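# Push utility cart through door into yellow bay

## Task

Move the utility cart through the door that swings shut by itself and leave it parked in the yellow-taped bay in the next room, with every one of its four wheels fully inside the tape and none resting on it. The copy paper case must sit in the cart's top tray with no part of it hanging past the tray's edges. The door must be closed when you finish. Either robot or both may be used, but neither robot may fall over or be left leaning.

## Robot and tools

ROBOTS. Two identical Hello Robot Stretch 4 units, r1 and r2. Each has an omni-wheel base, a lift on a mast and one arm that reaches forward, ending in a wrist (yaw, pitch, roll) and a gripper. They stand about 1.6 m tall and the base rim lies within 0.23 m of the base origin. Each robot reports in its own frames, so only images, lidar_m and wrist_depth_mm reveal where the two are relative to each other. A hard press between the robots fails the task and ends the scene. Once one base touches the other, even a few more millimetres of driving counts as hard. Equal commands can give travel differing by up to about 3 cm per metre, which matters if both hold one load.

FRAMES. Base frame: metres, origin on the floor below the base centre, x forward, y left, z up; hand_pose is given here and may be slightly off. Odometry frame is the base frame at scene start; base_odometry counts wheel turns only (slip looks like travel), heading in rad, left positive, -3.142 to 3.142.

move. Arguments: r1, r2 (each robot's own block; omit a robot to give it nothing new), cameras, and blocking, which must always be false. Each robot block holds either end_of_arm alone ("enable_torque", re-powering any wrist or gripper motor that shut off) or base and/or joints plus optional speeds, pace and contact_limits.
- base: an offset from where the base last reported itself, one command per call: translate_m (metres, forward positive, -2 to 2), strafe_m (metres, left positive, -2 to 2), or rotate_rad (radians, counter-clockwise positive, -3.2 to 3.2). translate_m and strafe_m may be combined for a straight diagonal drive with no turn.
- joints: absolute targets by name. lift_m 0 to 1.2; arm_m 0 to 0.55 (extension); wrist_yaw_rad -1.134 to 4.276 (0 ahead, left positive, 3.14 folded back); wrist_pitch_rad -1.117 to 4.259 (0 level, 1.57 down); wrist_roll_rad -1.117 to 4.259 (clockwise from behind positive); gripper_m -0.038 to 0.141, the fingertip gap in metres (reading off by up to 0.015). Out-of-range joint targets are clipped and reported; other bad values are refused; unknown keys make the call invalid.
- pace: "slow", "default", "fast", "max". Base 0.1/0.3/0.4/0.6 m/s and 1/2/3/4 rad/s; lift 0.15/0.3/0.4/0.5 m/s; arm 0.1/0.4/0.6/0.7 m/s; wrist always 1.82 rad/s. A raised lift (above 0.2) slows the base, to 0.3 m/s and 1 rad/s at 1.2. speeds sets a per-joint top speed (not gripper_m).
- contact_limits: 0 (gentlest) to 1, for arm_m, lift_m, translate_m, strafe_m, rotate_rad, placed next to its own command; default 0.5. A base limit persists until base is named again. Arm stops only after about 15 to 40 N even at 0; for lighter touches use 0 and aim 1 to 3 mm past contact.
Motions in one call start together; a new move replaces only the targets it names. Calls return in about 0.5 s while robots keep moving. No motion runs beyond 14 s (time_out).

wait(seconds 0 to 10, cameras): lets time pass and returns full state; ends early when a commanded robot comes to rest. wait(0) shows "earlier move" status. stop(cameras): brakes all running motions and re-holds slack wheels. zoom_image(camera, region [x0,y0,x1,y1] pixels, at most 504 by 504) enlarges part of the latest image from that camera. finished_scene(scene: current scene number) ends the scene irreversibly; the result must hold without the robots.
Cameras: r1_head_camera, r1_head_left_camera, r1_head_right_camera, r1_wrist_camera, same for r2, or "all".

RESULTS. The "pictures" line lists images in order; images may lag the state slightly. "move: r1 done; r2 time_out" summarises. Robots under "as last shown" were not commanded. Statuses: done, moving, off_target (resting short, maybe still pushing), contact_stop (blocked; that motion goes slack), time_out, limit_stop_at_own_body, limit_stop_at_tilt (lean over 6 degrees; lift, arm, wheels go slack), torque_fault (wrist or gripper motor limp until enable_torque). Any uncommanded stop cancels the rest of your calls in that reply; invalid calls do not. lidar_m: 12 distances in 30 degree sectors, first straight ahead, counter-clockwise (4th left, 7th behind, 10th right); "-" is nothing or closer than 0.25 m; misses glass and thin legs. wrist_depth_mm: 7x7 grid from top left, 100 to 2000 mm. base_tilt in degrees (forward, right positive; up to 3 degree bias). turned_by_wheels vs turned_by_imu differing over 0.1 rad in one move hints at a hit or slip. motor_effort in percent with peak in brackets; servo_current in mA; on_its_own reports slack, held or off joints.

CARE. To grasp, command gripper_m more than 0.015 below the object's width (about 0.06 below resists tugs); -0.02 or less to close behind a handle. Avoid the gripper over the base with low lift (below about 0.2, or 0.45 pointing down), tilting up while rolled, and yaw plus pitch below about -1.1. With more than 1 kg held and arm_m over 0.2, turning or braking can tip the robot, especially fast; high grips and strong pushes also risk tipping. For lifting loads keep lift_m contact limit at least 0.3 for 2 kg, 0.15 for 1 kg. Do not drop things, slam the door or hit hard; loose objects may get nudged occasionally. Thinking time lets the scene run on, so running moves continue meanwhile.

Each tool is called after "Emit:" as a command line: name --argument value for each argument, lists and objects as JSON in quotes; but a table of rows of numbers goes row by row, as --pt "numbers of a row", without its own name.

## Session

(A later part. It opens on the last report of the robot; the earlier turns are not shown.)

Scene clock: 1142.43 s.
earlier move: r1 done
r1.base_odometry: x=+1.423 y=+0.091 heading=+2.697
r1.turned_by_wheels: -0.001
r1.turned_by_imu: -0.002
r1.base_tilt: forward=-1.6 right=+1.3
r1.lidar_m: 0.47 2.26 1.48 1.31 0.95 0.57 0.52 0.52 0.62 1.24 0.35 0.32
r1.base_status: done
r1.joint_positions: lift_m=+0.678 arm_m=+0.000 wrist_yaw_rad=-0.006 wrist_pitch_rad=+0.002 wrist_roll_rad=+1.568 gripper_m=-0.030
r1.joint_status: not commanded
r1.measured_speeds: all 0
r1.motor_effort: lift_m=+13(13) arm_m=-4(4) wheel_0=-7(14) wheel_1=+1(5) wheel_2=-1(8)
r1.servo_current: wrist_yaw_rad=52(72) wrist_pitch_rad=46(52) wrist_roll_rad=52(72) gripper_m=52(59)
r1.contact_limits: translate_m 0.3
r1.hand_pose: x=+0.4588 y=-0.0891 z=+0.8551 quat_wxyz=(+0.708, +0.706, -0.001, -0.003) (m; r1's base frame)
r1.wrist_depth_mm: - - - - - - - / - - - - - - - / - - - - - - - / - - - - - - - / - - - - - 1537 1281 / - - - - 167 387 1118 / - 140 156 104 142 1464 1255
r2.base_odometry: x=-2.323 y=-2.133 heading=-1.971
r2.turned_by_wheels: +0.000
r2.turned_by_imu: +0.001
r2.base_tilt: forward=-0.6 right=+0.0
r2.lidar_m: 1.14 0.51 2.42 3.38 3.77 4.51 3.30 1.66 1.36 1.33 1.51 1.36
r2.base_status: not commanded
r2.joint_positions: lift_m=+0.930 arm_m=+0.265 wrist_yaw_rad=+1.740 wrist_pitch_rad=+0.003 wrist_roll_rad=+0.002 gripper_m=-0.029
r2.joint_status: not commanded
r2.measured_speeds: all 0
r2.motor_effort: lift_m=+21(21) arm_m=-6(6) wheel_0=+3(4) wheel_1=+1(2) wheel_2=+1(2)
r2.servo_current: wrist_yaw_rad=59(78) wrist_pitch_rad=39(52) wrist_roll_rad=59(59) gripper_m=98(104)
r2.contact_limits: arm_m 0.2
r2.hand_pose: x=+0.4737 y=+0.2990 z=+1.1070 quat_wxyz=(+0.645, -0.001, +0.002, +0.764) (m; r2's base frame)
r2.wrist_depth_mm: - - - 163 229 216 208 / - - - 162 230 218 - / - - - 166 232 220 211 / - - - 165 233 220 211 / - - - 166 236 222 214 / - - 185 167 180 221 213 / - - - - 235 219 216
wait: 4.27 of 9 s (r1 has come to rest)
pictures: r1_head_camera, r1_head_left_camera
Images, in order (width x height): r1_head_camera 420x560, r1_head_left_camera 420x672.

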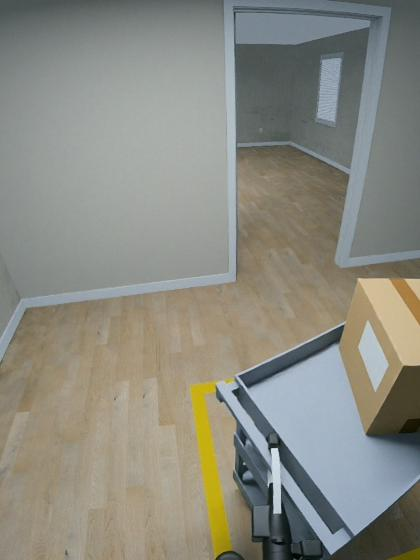

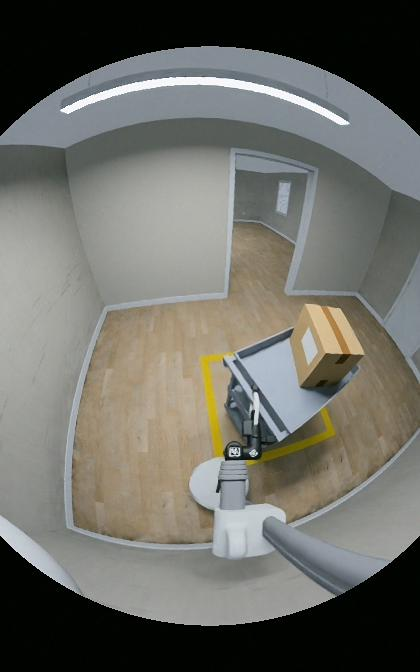

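Emit:
move --blocking false --cameras '[]' --r1 '{"base":{"translate_m":-0.08,"strafe_m":0.08},"pace":"slow","contact_limits":{"translate_m":0.3}}'

Emit:
wait --seconds 5 --cameras '[]'

Emit:
move --blocking false --cameras '[]' --r1 '{"base":{"translate_m":0.06,"strafe_m":-0.3},"pace":"slow","contact_limits":{"translate_m":0.3}}'

Emit:
wait --seconds 9 --cameras '["r1_head_left_camera","r1_head_camera"]'

Scene clock: 1158.80 s.
move: r1 moving
r1.base_odometry: x=+1.427 y=+0.079 heading=+2.697
r1.turned_by_wheels: -0.001
r1.turned_by_imu: -0.001
r1.base_tilt: forward=-1.6 right=+1.3
r1.lidar_m: 0.47 2.28 1.46 1.29 0.93 0.57 0.51 0.50 0.65 1.26 0.31 0.30
r1.base_status: translate_m moving; strafe_m moving
r1.joint_positions: lift_m=+0.678 arm_m=+0.000 wrist_yaw_rad=-0.006 wrist_pitch_rad=+0.002 wrist_roll_rad=+1.568 gripper_m=-0.030
r1.joint_status: not commanded
r1.measured_speeds: translate_m=-0.035 strafe_m=+0.035 rotate_rad=-0.001 lift_m=+0.000 arm_m=+0.000 wrist_yaw_rad=+0.000 wrist_pitch_rad=+0.000 wrist_roll_rad=+0.000
r1.motor_effort: lift_m=+13(13) arm_m=-3(4) wheel_0=-10(14) wheel_1=+3(3) wheel_2=+3(3)
r1.servo_current: wrist_yaw_rad=52(72) wrist_pitch_rad=46(52) wrist_roll_rad=46(59) gripper_m=46(52)
r1.contact_limits: translate_m 0.3
r1.hand_pose: x=+0.4588 y=-0.0891 z=+0.8551 quat_wxyz=(+0.708, +0.706, -0.001, -0.003) (m; r1's base frame)
r1.wrist_depth_mm: - - - - - - - / - - - - - - - / - - - - - - - / - - - - - - - / - - - - - 1576 1336 / - - - - 167 389 1138 / - 140 156 104 142 1464 1229
r2: as last shown
r2.turned_by_imu: +0.000
r2.base_tilt: forward=-0.7 right=+0.1
r2.lidar_m: 1.13 0.52 2.40 3.38 3.80 4.49 3.29 1.67 1.35 1.32 1.50 1.36
r2.motor_effort: lift_m=+21(21) arm_m=-6(6) wheel_0=+3(3) wheel_1=+1(2) wheel_2=+1(1)
r2.servo_current: wrist_yaw_rad=78(78) wrist_pitch_rad=46(52) wrist_roll_rad=46(52) gripper_m=104(104)
r2.contact_limits: arm_m 0.2
r2.wrist_depth_mm: - - - 163 229 216 208 / - - - 162 230 218 - / - - - 166 231 220 211 / - - - 164 233 220 212 / - - - 166 235 222 213 / - - 185 167 180 221 213 / - - - - 235 218 214
pictures: none
No camera images: "cameras" was empty.

Scene clock: 1160.67 s.
earlier move: r1 done
r1.base_odometry: x=+1.461 y=-0.015 heading=+2.696
r1.turned_by_wheels: -0.001
r1.turned_by_imu: -0.002
r1.base_tilt: forward=-1.6 right=+1.3
r1.lidar_m: 0.47 2.20 1.38 1.22 0.84 0.51 0.46 0.45 0.59 1.14 0.31 0.32
r1.base_status: done
r1.joint_positions: lift_m=+0.678 arm_m=+0.000 wrist_yaw_rad=-0.013 wrist_pitch_rad=+0.002 wrist_roll_rad=+1.568 gripper_m=-0.030
r1.joint_status: not commanded
r1.measured_speeds: all 0
r1.motor_effort: lift_m=+13(13) arm_m=-1(4) wheel_0=-11(15) wheel_1=+0(3) wheel_2=-6(6)
r1.servo_current: wrist_yaw_rad=78(98) wrist_pitch_rad=33(52) wrist_roll_rad=52(65) gripper_m=46(52)
r1.contact_limits: translate_m 0.3
r1.hand_pose: x=+0.4581 y=-0.0911 z=+0.8551 quat_wxyz=(+0.708, +0.706, -0.004, -0.005) (m; r1's base frame)
r1.wrist_depth_mm: - - - - - - - / - - - - - - - / - - - - - - - / - - - - - - - / - - - - - - 1281 / - - 170 - - 394 394 / - 140 - 102 142 1464 1255
r2.base_odometry: x=-2.323 y=-2.133 heading=-1.971
r2.turned_by_wheels: +0.000
r2.turned_by_imu: +0.000
r2.base_tilt: forward=-0.7 right=+0.0
r2.lidar_m: 1.11 0.52 2.40 3.40 3.78 4.49 3.30 1.66 1.35 1.34 1.51 1.36
r2.base_status: not commanded
r2.joint_positions: lift_m=+0.930 arm_m=+0.265 wrist_yaw_rad=+1.740 wrist_pitch_rad=+0.003 wrist_roll_rad=+0.002 gripper_m=-0.029
r2.joint_status: not commanded
r2.measured_speeds: all 0
r2.motor_effort: lift_m=+21(21) arm_m=-6(6) wheel_0=+3(4) wheel_1=+1(2) wheel_2=+1(2)
r2.servo_current: wrist_yaw_rad=59(78) wrist_pitch_rad=46(52) wrist_roll_rad=33(65) gripper_m=98(111)
r2.contact_limits: arm_m 0.2
r2.hand_pose: x=+0.4737 y=+0.2990 z=+1.1070 quat_wxyz=(+0.645, -0.001, +0.002, +0.764) (m; r2's base frame)
r2.wrist_depth_mm: - - - 163 229 217 208 / - - - 162 230 217 - / - - - 166 231 220 211 / - - - 164 234 220 211 / - - - 166 234 222 213 / - - 185 167 180 221 213 / - - - - 234 219 215
wait: 1.87 of 5 s (r1 has come to rest)
pictures: none
No camera images: "cameras" was empty.

Scene clock: 1161.17 s.
move: r1 moving
r1.base_odometry: x=+1.464 y=-0.003 heading=+2.695
r1.turned_by_wheels: -0.001
r1.turned_by_imu: -0.001
r1.base_tilt: forward=-1.6 right=+1.3
r1.lidar_m: 0.46 2.22 1.39 1.24 0.83 0.49 0.45 0.45 0.57 1.11 0.31 0.31
r1.base_status: translate_m moving; strafe_m moving
r1.joint_positions: lift_m=+0.678 arm_m=+0.000 wrist_yaw_rad=-0.013 wrist_pitch_rad=+0.002 wrist_roll_rad=+1.568 gripper_m=-0.030
r1.joint_status: not commanded
r1.measured_speeds: translate_m=+0.010 strafe_m=-0.051 rotate_rad=+0.001 lift_m=+0.000 arm_m=+0.000 wrist_yaw_rad=+0.000 wrist_pitch_rad=+0.000 wrist_roll_rad=+0.000
r1.motor_effort: lift_m=+13(13) arm_m=+0(1) wheel_0=+4(7) wheel_1=-8(9) wheel_2=-8(12)
r1.servo_current: wrist_yaw_rad=65(85) wrist_pitch_rad=46(52) wrist_roll_rad=39(65) gripper_m=46(52)
r1.contact_limits: translate_m 0.3
r1.hand_pose: x=+0.4581 y=-0.0911 z=+0.8551 quat_wxyz=(+0.708, +0.706, -0.004, -0.005) (m; r1's base frame)
r1.wrist_depth_mm: - - - - - - - / - - - - - - - / - - - - - - - / - - - - - - - / - - - - - - 1308 / - - 170 - - 389 392 / - 141 - 116 142 1499 1255
r2: as last shown
r2.base_tilt: forward=-0.6 right=+0.0
r2.lidar_m: 1.16 0.52 2.41 3.42 3.78 4.49 3.31 1.69 1.35 1.33 1.50 1.37
r2.motor_effort: lift_m=+21(21) arm_m=-6(6) wheel_0=+3(3) wheel_1=+1(1) wheel_2=+1(1)
r2.servo_current: wrist_yaw_rad=78(78) wrist_pitch_rad=26(46) wrist_roll_rad=46(52) gripper_m=98(104)
r2.contact_limits: arm_m 0.2
r2.wrist_depth_mm: - - - 163 229 216 208 / - - - 163 231 218 - / - - - 166 231 220 211 / - - - 164 234 220 213 / - - - 166 235 221 213 / - - 185 167 180 221 213 / - - - - 235 218 215
pictures: none
No camera images: "cameras" was empty.

Scene clock: 1164.97 s.
earlier move: r1 done
r1.base_odometry: x=+1.536 y=+0.281 heading=+2.696
r1.turned_by_wheels: +0.001
r1.turned_by_imu: -0.001
r1.base_tilt: forward=-1.6 right=+1.3
r1.lidar_m: 0.43 2.32 1.72 1.53 0.85 0.51 0.45 0.47 0.59 1.11 0.55 0.33
r1.base_status: done
r1.joint_positions: lift_m=+0.678 arm_m=+0.000 wrist_yaw_rad=+0.001 wrist_pitch_rad=+0.002 wrist_roll_rad=+1.568 gripper_m=-0.030
r1.joint_status: not commanded
r1.measured_speeds: all 0
r1.motor_effort: lift_m=+13(13) arm_m=+4(4) wheel_0=+4(12) wheel_1=-1(9) wheel_2=-3(12)
r1.servo_current: wrist_yaw_rad=52(85) wrist_pitch_rad=46(52) wrist_roll_rad=39(65) gripper_m=39(52)
r1.contact_limits: translate_m 0.3
r1.hand_pose: x=+0.4594 y=-0.0872 z=+0.8551 quat_wxyz=(+0.708, +0.706, +0.001, +0.000) (m; r1's base frame)
r1.wrist_depth_mm: - 382 - - - 116 - / - 521 - - - 129 - / - - - - 147 147 - / - - - - 173 535 - / - - - - 208 1618 1308 / - - 183 111 236 1661 1229 / - 149 178 - 160 370 1118
r2.base_odometry: x=-2.323 y=-2.133 heading=-1.971
r2.turned_by_wheels: +0.000
r2.turned_by_imu: +0.001
r2.base_tilt: forward=-0.6 right=+0.0
r2.lidar_m: 1.12 0.52 2.42 3.41 3.78 4.49 3.28 1.66 1.34 1.36 1.52 1.37
r2.base_status: not commanded
r2.joint_positions: lift_m=+0.930 arm_m=+0.265 wrist_yaw_rad=+1.740 wrist_pitch_rad=+0.003 wrist_roll_rad=+0.002 gripper_m=-0.029
r2.joint_status: not commanded
r2.measured_speeds: all 0
r2.motor_effort: lift_m=+21(21) arm_m=-6(6) wheel_0=+3(4) wheel_1=+1(2) wheel_2=+1(2)
r2.servo_current: wrist_yaw_rad=65(78) wrist_pitch_rad=39(46) wrist_roll_rad=59(59) gripper_m=98(104)
r2.contact_limits: arm_m 0.2
r2.hand_pose: x=+0.4737 y=+0.2990 z=+1.1070 quat_wxyz=(+0.645, -0.001, +0.002, +0.764) (m; r2's base frame)
r2.wrist_depth_mm: - - - 163 229 216 207 / - - - 162 230 218 - / - - - 166 232 220 211 / - - - 164 233 220 211 / - - - 166 235 220 213 / - - 185 167 180 220 214 / - - - - 235 218 215
wait: 3.80 of 9 s (r1 has come to rest)
pictures: r1_head_camera, r1_head_left_camera
Images, in order (width x height): r1_head_camera 420x560, r1_head_left_camera 420x672.

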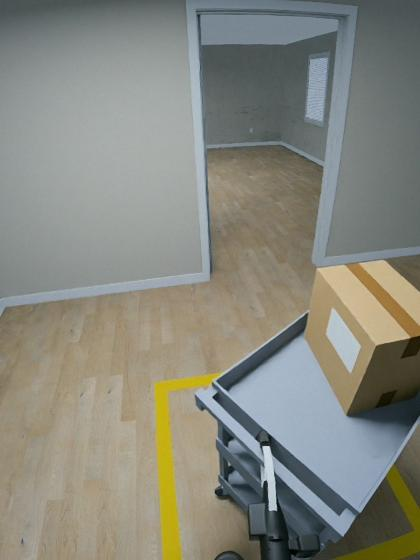

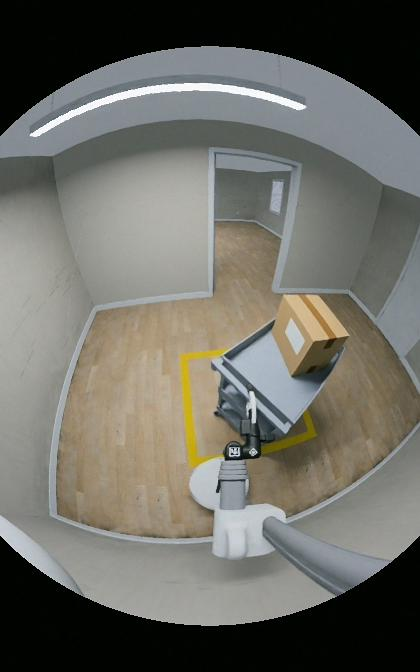

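Emit:
move --blocking false --cameras '[]' --r1 '{"base":{"translate_m":0.04,"strafe_m":-0.2},"pace":"slow","contact_limits":{"translate_m":0.3}}'

Emit:
wait --seconds 9 --cameras '["r1_head_left_camera","r1_head_camera"]'

Scene clock: 1178.23 s.
move: r1 moving
r1.base_odometry: x=+1.539 y=+0.294 heading=+2.696
r1.turned_by_wheels: +0.000
r1.turned_by_imu: +0.000
r1.base_tilt: forward=-1.6 right=+1.2
r1.lidar_m: 0.46 2.31 1.75 1.53 0.85 0.51 0.44 0.43 0.58 1.12 0.58 0.33
r1.base_status: translate_m moving; strafe_m moving
r1.joint_positions: lift_m=+0.678 arm_m=+0.000 wrist_yaw_rad=+0.001 wrist_pitch_rad=+0.002 wrist_roll_rad=+1.568 gripper_m=-0.030
r1.joint_status: not commanded
r1.measured_speeds: translate_m=+0.010 strafe_m=-0.051 rotate_rad=-0.001 lift_m=+0.000 arm_m=+0.000 wrist_yaw_rad=+0.000 wrist_pitch_rad=+0.000 wrist_roll_rad=+0.000
r1.motor_effort: lift_m=+13(13) arm_m=+4(4) wheel_0=+8(11) wheel_1=-4(6) wheel_2=-4(5)
r1.servo_current: wrist_yaw_rad=26(59) wrist_pitch_rad=39(46) wrist_roll_rad=52(65) gripper_m=39(52)
r1.contact_limits: translate_m 0.3
r1.hand_pose: x=+0.4594 y=-0.0872 z=+0.8551 quat_wxyz=(+0.708, +0.706, +0.001, +0.000) (m; r1's base frame)
r1.wrist_depth_mm: - 382 - - - 117 - / - 508 - - 128 129 - / - - - - 147 148 - / - - - - 178 535 - / - - - - 207 1661 1336 / - - 183 111 234 1661 1229 / - 149 177 - 168 364 1138
r2: as last shown
r2.turned_by_imu: +0.000
r2.base_tilt: forward=-0.7 right=+0.0
r2.lidar_m: 1.11 0.51 2.42 3.38 3.79 4.50 3.30 1.65 1.36 1.33 1.52 1.38
r2.motor_effort: lift_m=+21(21) arm_m=-6(6) wheel_0=+3(3) wheel_1=+2(2) wheel_2=+1(1)
r2.servo_current: wrist_yaw_rad=65(78) wrist_pitch_rad=39(46) wrist_roll_rad=46(52) gripper_m=98(104)
r2.contact_limits: arm_m 0.2
r2.wrist_depth_mm: - - - 164 229 216 208 / - - - 163 230 218 - / - - - 166 232 220 210 / - - - 164 234 220 212 / - - - 166 234 222 213 / - - 186 167 180 221 213 / - - - - 236 220 215
pictures: none
No camera images: "cameras" was empty.

Scene clock: 1181.00 s.
earlier move: r1 done
r1.base_odometry: x=+1.586 y=+0.479 heading=+2.696
r1.turned_by_wheels: +0.000
r1.turned_by_imu: -0.001
r1.base_tilt: forward=-1.6 right=+1.3
r1.lidar_m: 0.45 2.32 1.94 1.72 0.83 0.52 0.47 0.47 0.59 1.13 3.00 0.33
r1.base_status: done
r1.joint_positions: lift_m=+0.678 arm_m=+0.000 wrist_yaw_rad=+0.001 wrist_pitch_rad=+0.002 wrist_roll_rad=+1.568 gripper_m=-0.030
r1.joint_status: not commanded
r1.measured_speeds: all 0
r1.motor_effort: lift_m=+13(13) arm_m=+4(4) wheel_0=+5(11) wheel_1=-3(7) wheel_2=-2(5)
r1.servo_current: wrist_yaw_rad=52(72) wrist_pitch_rad=46(52) wrist_roll_rad=39(65) gripper_m=52(52)
r1.contact_limits: translate_m 0.3
r1.hand_pose: x=+0.4594 y=-0.0872 z=+0.8551 quat_wxyz=(+0.708, +0.706, +0.001, +0.000) (m; r1's base frame)
r1.wrist_depth_mm: - 347 347 - 138 141 - / - 421 427 - 151 152 - / - - 549 - 168 168 - / - - - 111 188 1661 - / - - - - 213 1661 - / - - - - 232 1756 1336 / - 148 169 - 167 364 1138
r2.base_odometry: x=-2.323 y=-2.133 heading=-1.971
r2.turned_by_wheels: +0.000
r2.turned_by_imu: +0.000
r2.base_tilt: forward=-0.7 right=+0.0
r2.lidar_m: 1.18 0.51 2.44 3.39 3.78 4.49 3.29 1.65 1.37 1.35 1.49 1.35
r2.base_status: not commanded
r2.joint_positions: lift_m=+0.930 arm_m=+0.265 wrist_yaw_rad=+1.740 wrist_pitch_rad=+0.003 wrist_roll_rad=+0.002 gripper_m=-0.029
r2.joint_status: not commanded
r2.measured_speeds: all 0
r2.motor_effort: lift_m=+20(21) arm_m=-6(6) wheel_0=+3(4) wheel_1=+1(2) wheel_2=+1(2)
r2.servo_current: wrist_yaw_rad=65(78) wrist_pitch_rad=39(52) wrist_roll_rad=46(65) gripper_m=104(104)
r2.contact_limits: arm_m 0.2
r2.hand_pose: x=+0.4737 y=+0.2990 z=+1.1070 quat_wxyz=(+0.645, -0.001, +0.002, +0.764) (m; r2's base frame)
r2.wrist_depth_mm: - - - 163 229 216 208 / - - - 162 230 218 - / - - - 167 232 220 211 / - - - 164 233 220 212 / - - - 166 234 222 213 / - - 185 167 180 221 213 / - - - - 234 219 215
wait: 2.77 of 9 s (r1 has come to rest)
pictures: r1_head_camera, r1_head_left_camera
Images, in order (width x height): r1_head_camera 420x560, r1_head_left_camera 420x672.

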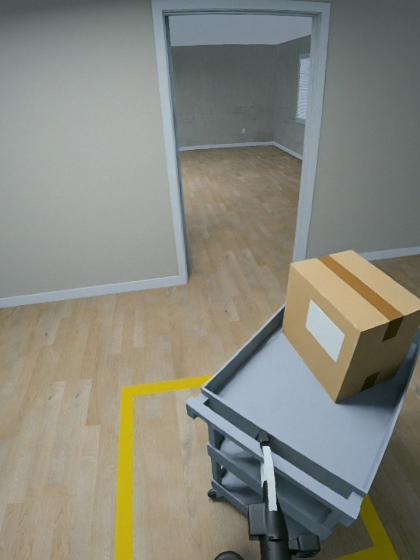

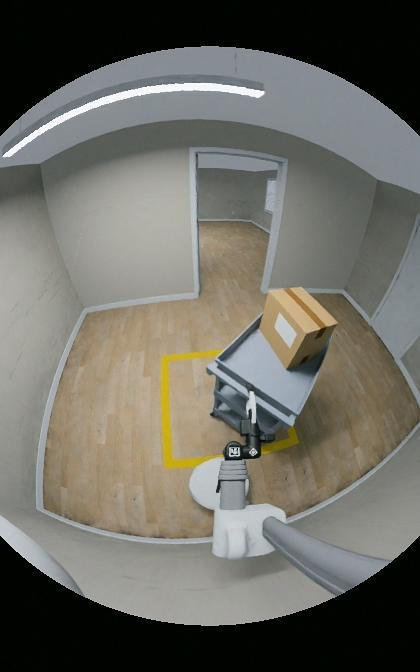

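Emit:
move --blocking false --cameras '[]' --r1 '{"base":{"translate_m":0.08,"strafe_m":0.3},"pace":"slow","contact_limits":{"translate_m":0.3}}'

Emit:
wait --seconds 9 --cameras '["r1_head_left_camera"]'

Emit:
move --blocking false --cameras '[]' --r1 '{"base":{"rotate_rad":-0.5},"pace":"slow"}'

Emit:
wait --seconds 9 --cameras '["r1_head_left_camera","r1_head_camera"]'

Scene clock: 1197.77 s.
move: r1 moving
r1.base_odometry: x=+1.578 y=+0.469 heading=+2.696
r1.turned_by_wheels: +0.000
r1.turned_by_imu: -0.001
r1.base_tilt: forward=-1.6 right=+1.3
r1.lidar_m: 0.44 2.29 1.95 1.71 0.87 0.53 0.45 0.46 0.58 1.14 0.37 0.34
r1.base_status: translate_m moving; strafe_m moving
r1.joint_positions: lift_m=+0.678 arm_m=+0.000 wrist_yaw_rad=+0.001 wrist_pitch_rad=+0.002 wrist_roll_rad=+1.568 gripper_m=-0.030
r1.joint_status: not commanded
r1.measured_speeds: translate_m=+0.014 strafe_m=+0.049 rotate_rad=-0.003 lift_m=+0.000 arm_m=+0.000 wrist_yaw_rad=+0.000 wrist_pitch_rad=+0.000 wrist_roll_rad=+0.000
r1.motor_effort: lift_m=+12(13) arm_m=+4(4) wheel_0=-6(7) wheel_1=+7(7) wheel_2=-3(5)
r1.servo_current: wrist_yaw_rad=26(52) wrist_pitch_rad=39(46) wrist_roll_rad=65(65) gripper_m=46(46)
r1.contact_limits: translate_m 0.3
r1.hand_pose: x=+0.4594 y=-0.0872 z=+0.8551 quat_wxyz=(+0.708, +0.706, +0.001, +0.000) (m; r1's base frame)
r1.wrist_depth_mm: - 351 349 - 145 143 - / - 415 436 - 156 154 - / - - 535 104 172 - - / - - - 113 191 661 - / - - - - 215 1661 - / - - - - 232 1808 1281 / - 140 169 126 167 357 1160
r2: as last shown
r2.lidar_m: 1.14 0.51 2.42 3.39 3.79 4.48 3.28 1.69 1.36 1.30 1.51 1.37
r2.motor_effort: lift_m=+21(21) arm_m=-6(6) wheel_0=+3(3) wheel_1=+1(1) wheel_2=+1(2)
r2.servo_current: wrist_yaw_rad=59(78) wrist_pitch_rad=39(46) wrist_roll_rad=39(59) gripper_m=91(104)
r2.contact_limits: arm_m 0.2
r2.wrist_depth_mm: - - - 163 229 216 208 / - - - 162 230 218 - / - - - 166 233 220 211 / - - - 165 233 220 211 / - - - 166 235 222 213 / - - 185 167 180 221 214 / - - - - 234 219 215
pictures: none
No camera images: "cameras" was empty.

Scene clock: 1201.63 s.
earlier move: r1 done
r1.base_odometry: x=+1.384 y=+0.243 heading=+2.695
r1.turned_by_wheels: -0.001
r1.turned_by_imu: -0.001
r1.base_tilt: forward=-1.6 right=+1.2
r1.lidar_m: 0.47 2.18 1.64 1.46 1.07 0.69 0.59 0.59 0.75 1.44 0.32 0.32
r1.base_status: done
r1.joint_positions: lift_m=+0.678 arm_m=+0.000 wrist_yaw_rad=-0.004 wrist_pitch_rad=+0.002 wrist_roll_rad=+1.568 gripper_m=-0.030
r1.joint_status: not commanded
r1.measured_speeds: all 0
r1.motor_effort: lift_m=+13(13) arm_m=+2(4) wheel_0=-9(13) wheel_1=+0(8) wheel_2=-4(7)
r1.servo_current: wrist_yaw_rad=65(65) wrist_pitch_rad=33(52) wrist_roll_rad=52(72) gripper_m=46(59)
r1.contact_limits: translate_m 0.3
r1.hand_pose: x=+0.4589 y=-0.0886 z=+0.8551 quat_wxyz=(+0.708, +0.706, -0.001, -0.002) (m; r1's base frame)
r1.wrist_depth_mm: - - - - - - - / - - - - - - - / - - - - - - - / - - - - - - - / 1983 - - - - 1576 1336 / - - - - - 387 1138 / - 140 156 103 143 1499 1255
r2.base_odometry: x=-2.323 y=-2.133 heading=-1.971
r2.turned_by_wheels: +0.000
r2.turned_by_imu: +0.001
r2.base_tilt: forward=-0.6 right=+0.0
r2.lidar_m: 1.15 0.52 2.44 3.40 3.78 4.50 3.32 1.66 1.35 1.33 1.48 1.36
r2.base_status: not commanded
r2.joint_positions: lift_m=+0.930 arm_m=+0.265 wrist_yaw_rad=+1.740 wrist_pitch_rad=+0.003 wrist_roll_rad=+0.002 gripper_m=-0.029
r2.joint_status: not commanded
r2.measured_speeds: all 0
r2.motor_effort: lift_m=+21(21) arm_m=-5(6) wheel_0=+3(4) wheel_1=+1(2) wheel_2=+1(2)
r2.servo_current: wrist_yaw_rad=65(78) wrist_pitch_rad=39(46) wrist_roll_rad=52(65) gripper_m=91(111)
r2.contact_limits: arm_m 0.2
r2.hand_pose: x=+0.4737 y=+0.2990 z=+1.1070 quat_wxyz=(+0.645, -0.001, +0.002, +0.764) (m; r2's base frame)
r2.wrist_depth_mm: - - - 163 229 216 208 / - - - 162 229 218 - / - - - 166 231 220 211 / - - - 164 233 220 212 / - - - 166 234 221 213 / - - 185 167 180 220 213 / - - - - 234 219 215
wait: 3.87 of 9 s (r1 has come to rest)
pictures: r1_head_left_camera
Images, in order (width x height): r1_head_left_camera 420x672.

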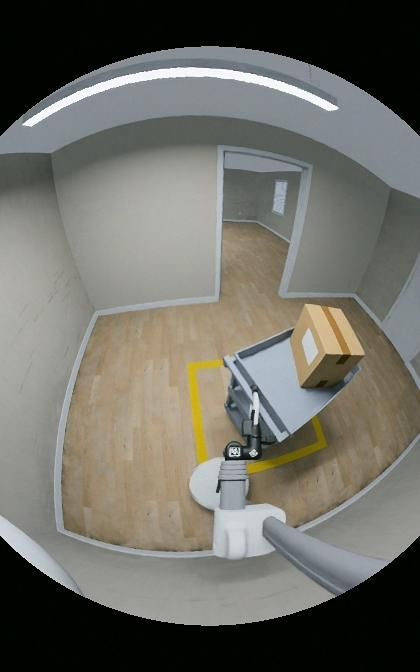

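Scene clock: 1202.13 s.
move: r1 moving
r1.base_odometry: x=+1.384 y=+0.243 heading=+2.572
r1.turned_by_wheels: -0.123
r1.turned_by_imu: -0.124
r1.base_tilt: forward=-1.6 right=+1.2
r1.lidar_m: 0.43 2.17 1.75 1.48 1.35 0.73 0.59 0.58 0.69 1.15 0.47 0.31
r1.base_status: rotate_rad moving
r1.joint_positions: lift_m=+0.678 arm_m=+0.000 wrist_yaw_rad=+0.004 wrist_pitch_rad=+0.002 wrist_roll_rad=+1.568 gripper_m=-0.030
r1.joint_status: not commanded
r1.measured_speeds: translate_m=+0.000 strafe_m=+0.000 rotate_rad=-0.475 lift_m=+0.000 arm_m=+0.000 wrist_yaw_rad=+0.069 wrist_pitch_rad=+0.000 wrist_roll_rad=+0.000
r1.motor_effort: lift_m=+12(13) arm_m=+1(2) wheel_0=+11(11) wheel_1=+6(7) wheel_2=+8(8)
r1.servo_current: wrist_yaw_rad=65(65) wrist_pitch_rad=46(52) wrist_roll_rad=46(72) gripper_m=46(52)
r1.hand_pose: x=+0.4597 y=-0.0862 z=+0.8551 quat_wxyz=(+0.708, +0.706, +0.002, +0.001) (m; r1's base frame)
r1.wrist_depth_mm: - - - - - - - / - - - - - - - / - - - - - - - / - - - - - 172 - / - - - - - 1661 1308 / - - - - 177 1499 382 / - 140 156 106 145 387 1229
r2: as last shown
r2.turned_by_imu: +0.000
r2.lidar_m: 1.10 0.51 2.43 3.39 3.78 4.51 3.31 1.66 1.36 1.35 1.48 1.36
r2.motor_effort: lift_m=+21(21) arm_m=-6(6) wheel_0=+3(3) wheel_1=+1(2) wheel_2=+1(1)
r2.servo_current: wrist_yaw_rad=59(72) wrist_pitch_rad=46(52) wrist_roll_rad=39(52) gripper_m=98(104)
r2.contact_limits: arm_m 0.2
r2.wrist_depth_mm: - - - 163 229 215 208 / - - - 163 231 217 - / - - - 166 231 219 211 / - - - 165 233 220 211 / - - - 166 235 221 213 / - - 185 167 180 221 214 / - - - - 234 219 215
pictures: none
No camera images: "cameras" was empty.

Scene clock: 1203.40 s.
earlier move: r1 done
r1.base_odometry: x=+1.385 y=+0.243 heading=+2.196
r1.turned_by_wheels: -0.376
r1.turned_by_imu: -0.377
r1.base_tilt: forward=-1.6 right=+1.2
r1.lidar_m: 0.41 0.49 2.18 1.61 1.44 1.07 0.67 0.59 0.61 0.75 1.51 0.38
r1.base_status: done
r1.joint_positions: lift_m=+0.678 arm_m=+0.000 wrist_yaw_rad=+0.003 wrist_pitch_rad=+0.002 wrist_roll_rad=+1.568 gripper_m=-0.030
r1.joint_status: not commanded
r1.measured_speeds: all 0
r1.motor_effort: lift_m=+12(13) arm_m=+4(4) wheel_0=+4(19) wheel_1=+4(9) wheel_2=+1(11)
r1.servo_current: wrist_yaw_rad=52(72) wrist_pitch_rad=39(52) wrist_roll_rad=46(72) gripper_m=52(52)
r1.hand_pose: x=+0.4595 y=-0.0865 z=+0.8551 quat_wxyz=(+0.708, +0.706, +0.002, +0.000) (m; r1's base frame)
r1.wrist_depth_mm: - - 544 186 189 - - / - 466 436 193 196 - - / - 433 436 - 204 - - / - 535 508 - 215 - - / - - 609 160 224 - - / - - - 182 231 1808 - / - - 183 141 176 1576 1308
r2.base_odometry: x=-2.323 y=-2.133 heading=-1.971
r2.turned_by_wheels: +0.000
r2.turned_by_imu: +0.000
r2.base_tilt: forward=-0.7 right=+0.0
r2.lidar_m: 1.14 0.49 2.40 3.41 3.81 4.51 3.31 1.65 1.36 1.35 1.52 1.38
r2.base_status: not commanded
r2.joint_positions: lift_m=+0.930 arm_m=+0.265 wrist_yaw_rad=+1.740 wrist_pitch_rad=+0.003 wrist_roll_rad=+0.002 gripper_m=-0.029
r2.joint_status: not commanded
r2.measured_speeds: all 0
r2.motor_effort: lift_m=+21(21) arm_m=-6(6) wheel_0=+3(3) wheel_1=+1(2) wheel_2=+1(2)
r2.servo_current: wrist_yaw_rad=59(78) wrist_pitch_rad=33(52) wrist_roll_rad=46(52) gripper_m=91(104)
r2.contact_limits: arm_m 0.2
r2.hand_pose: x=+0.4737 y=+0.2990 z=+1.1070 quat_wxyz=(+0.645, -0.001, +0.002, +0.764) (m; r2's base frame)
r2.wrist_depth_mm: - - - 164 229 216 208 / - - - 162 230 218 - / - - - 166 231 220 211 / - - - 164 233 220 212 / - - - 166 236 222 213 / - - 185 167 180 222 213 / - - - - 235 219 215
wait: 1.27 of 9 s (r1 has come to rest)
pictures: r1_head_camera, r1_head_left_camera
Images, in order (width x height): r1_head_camera 420x560, r1_head_left_camera 420x672.

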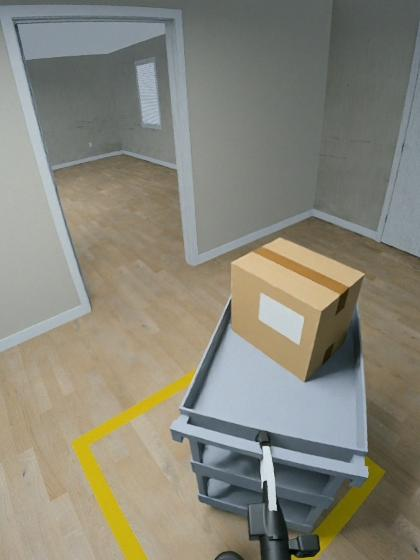

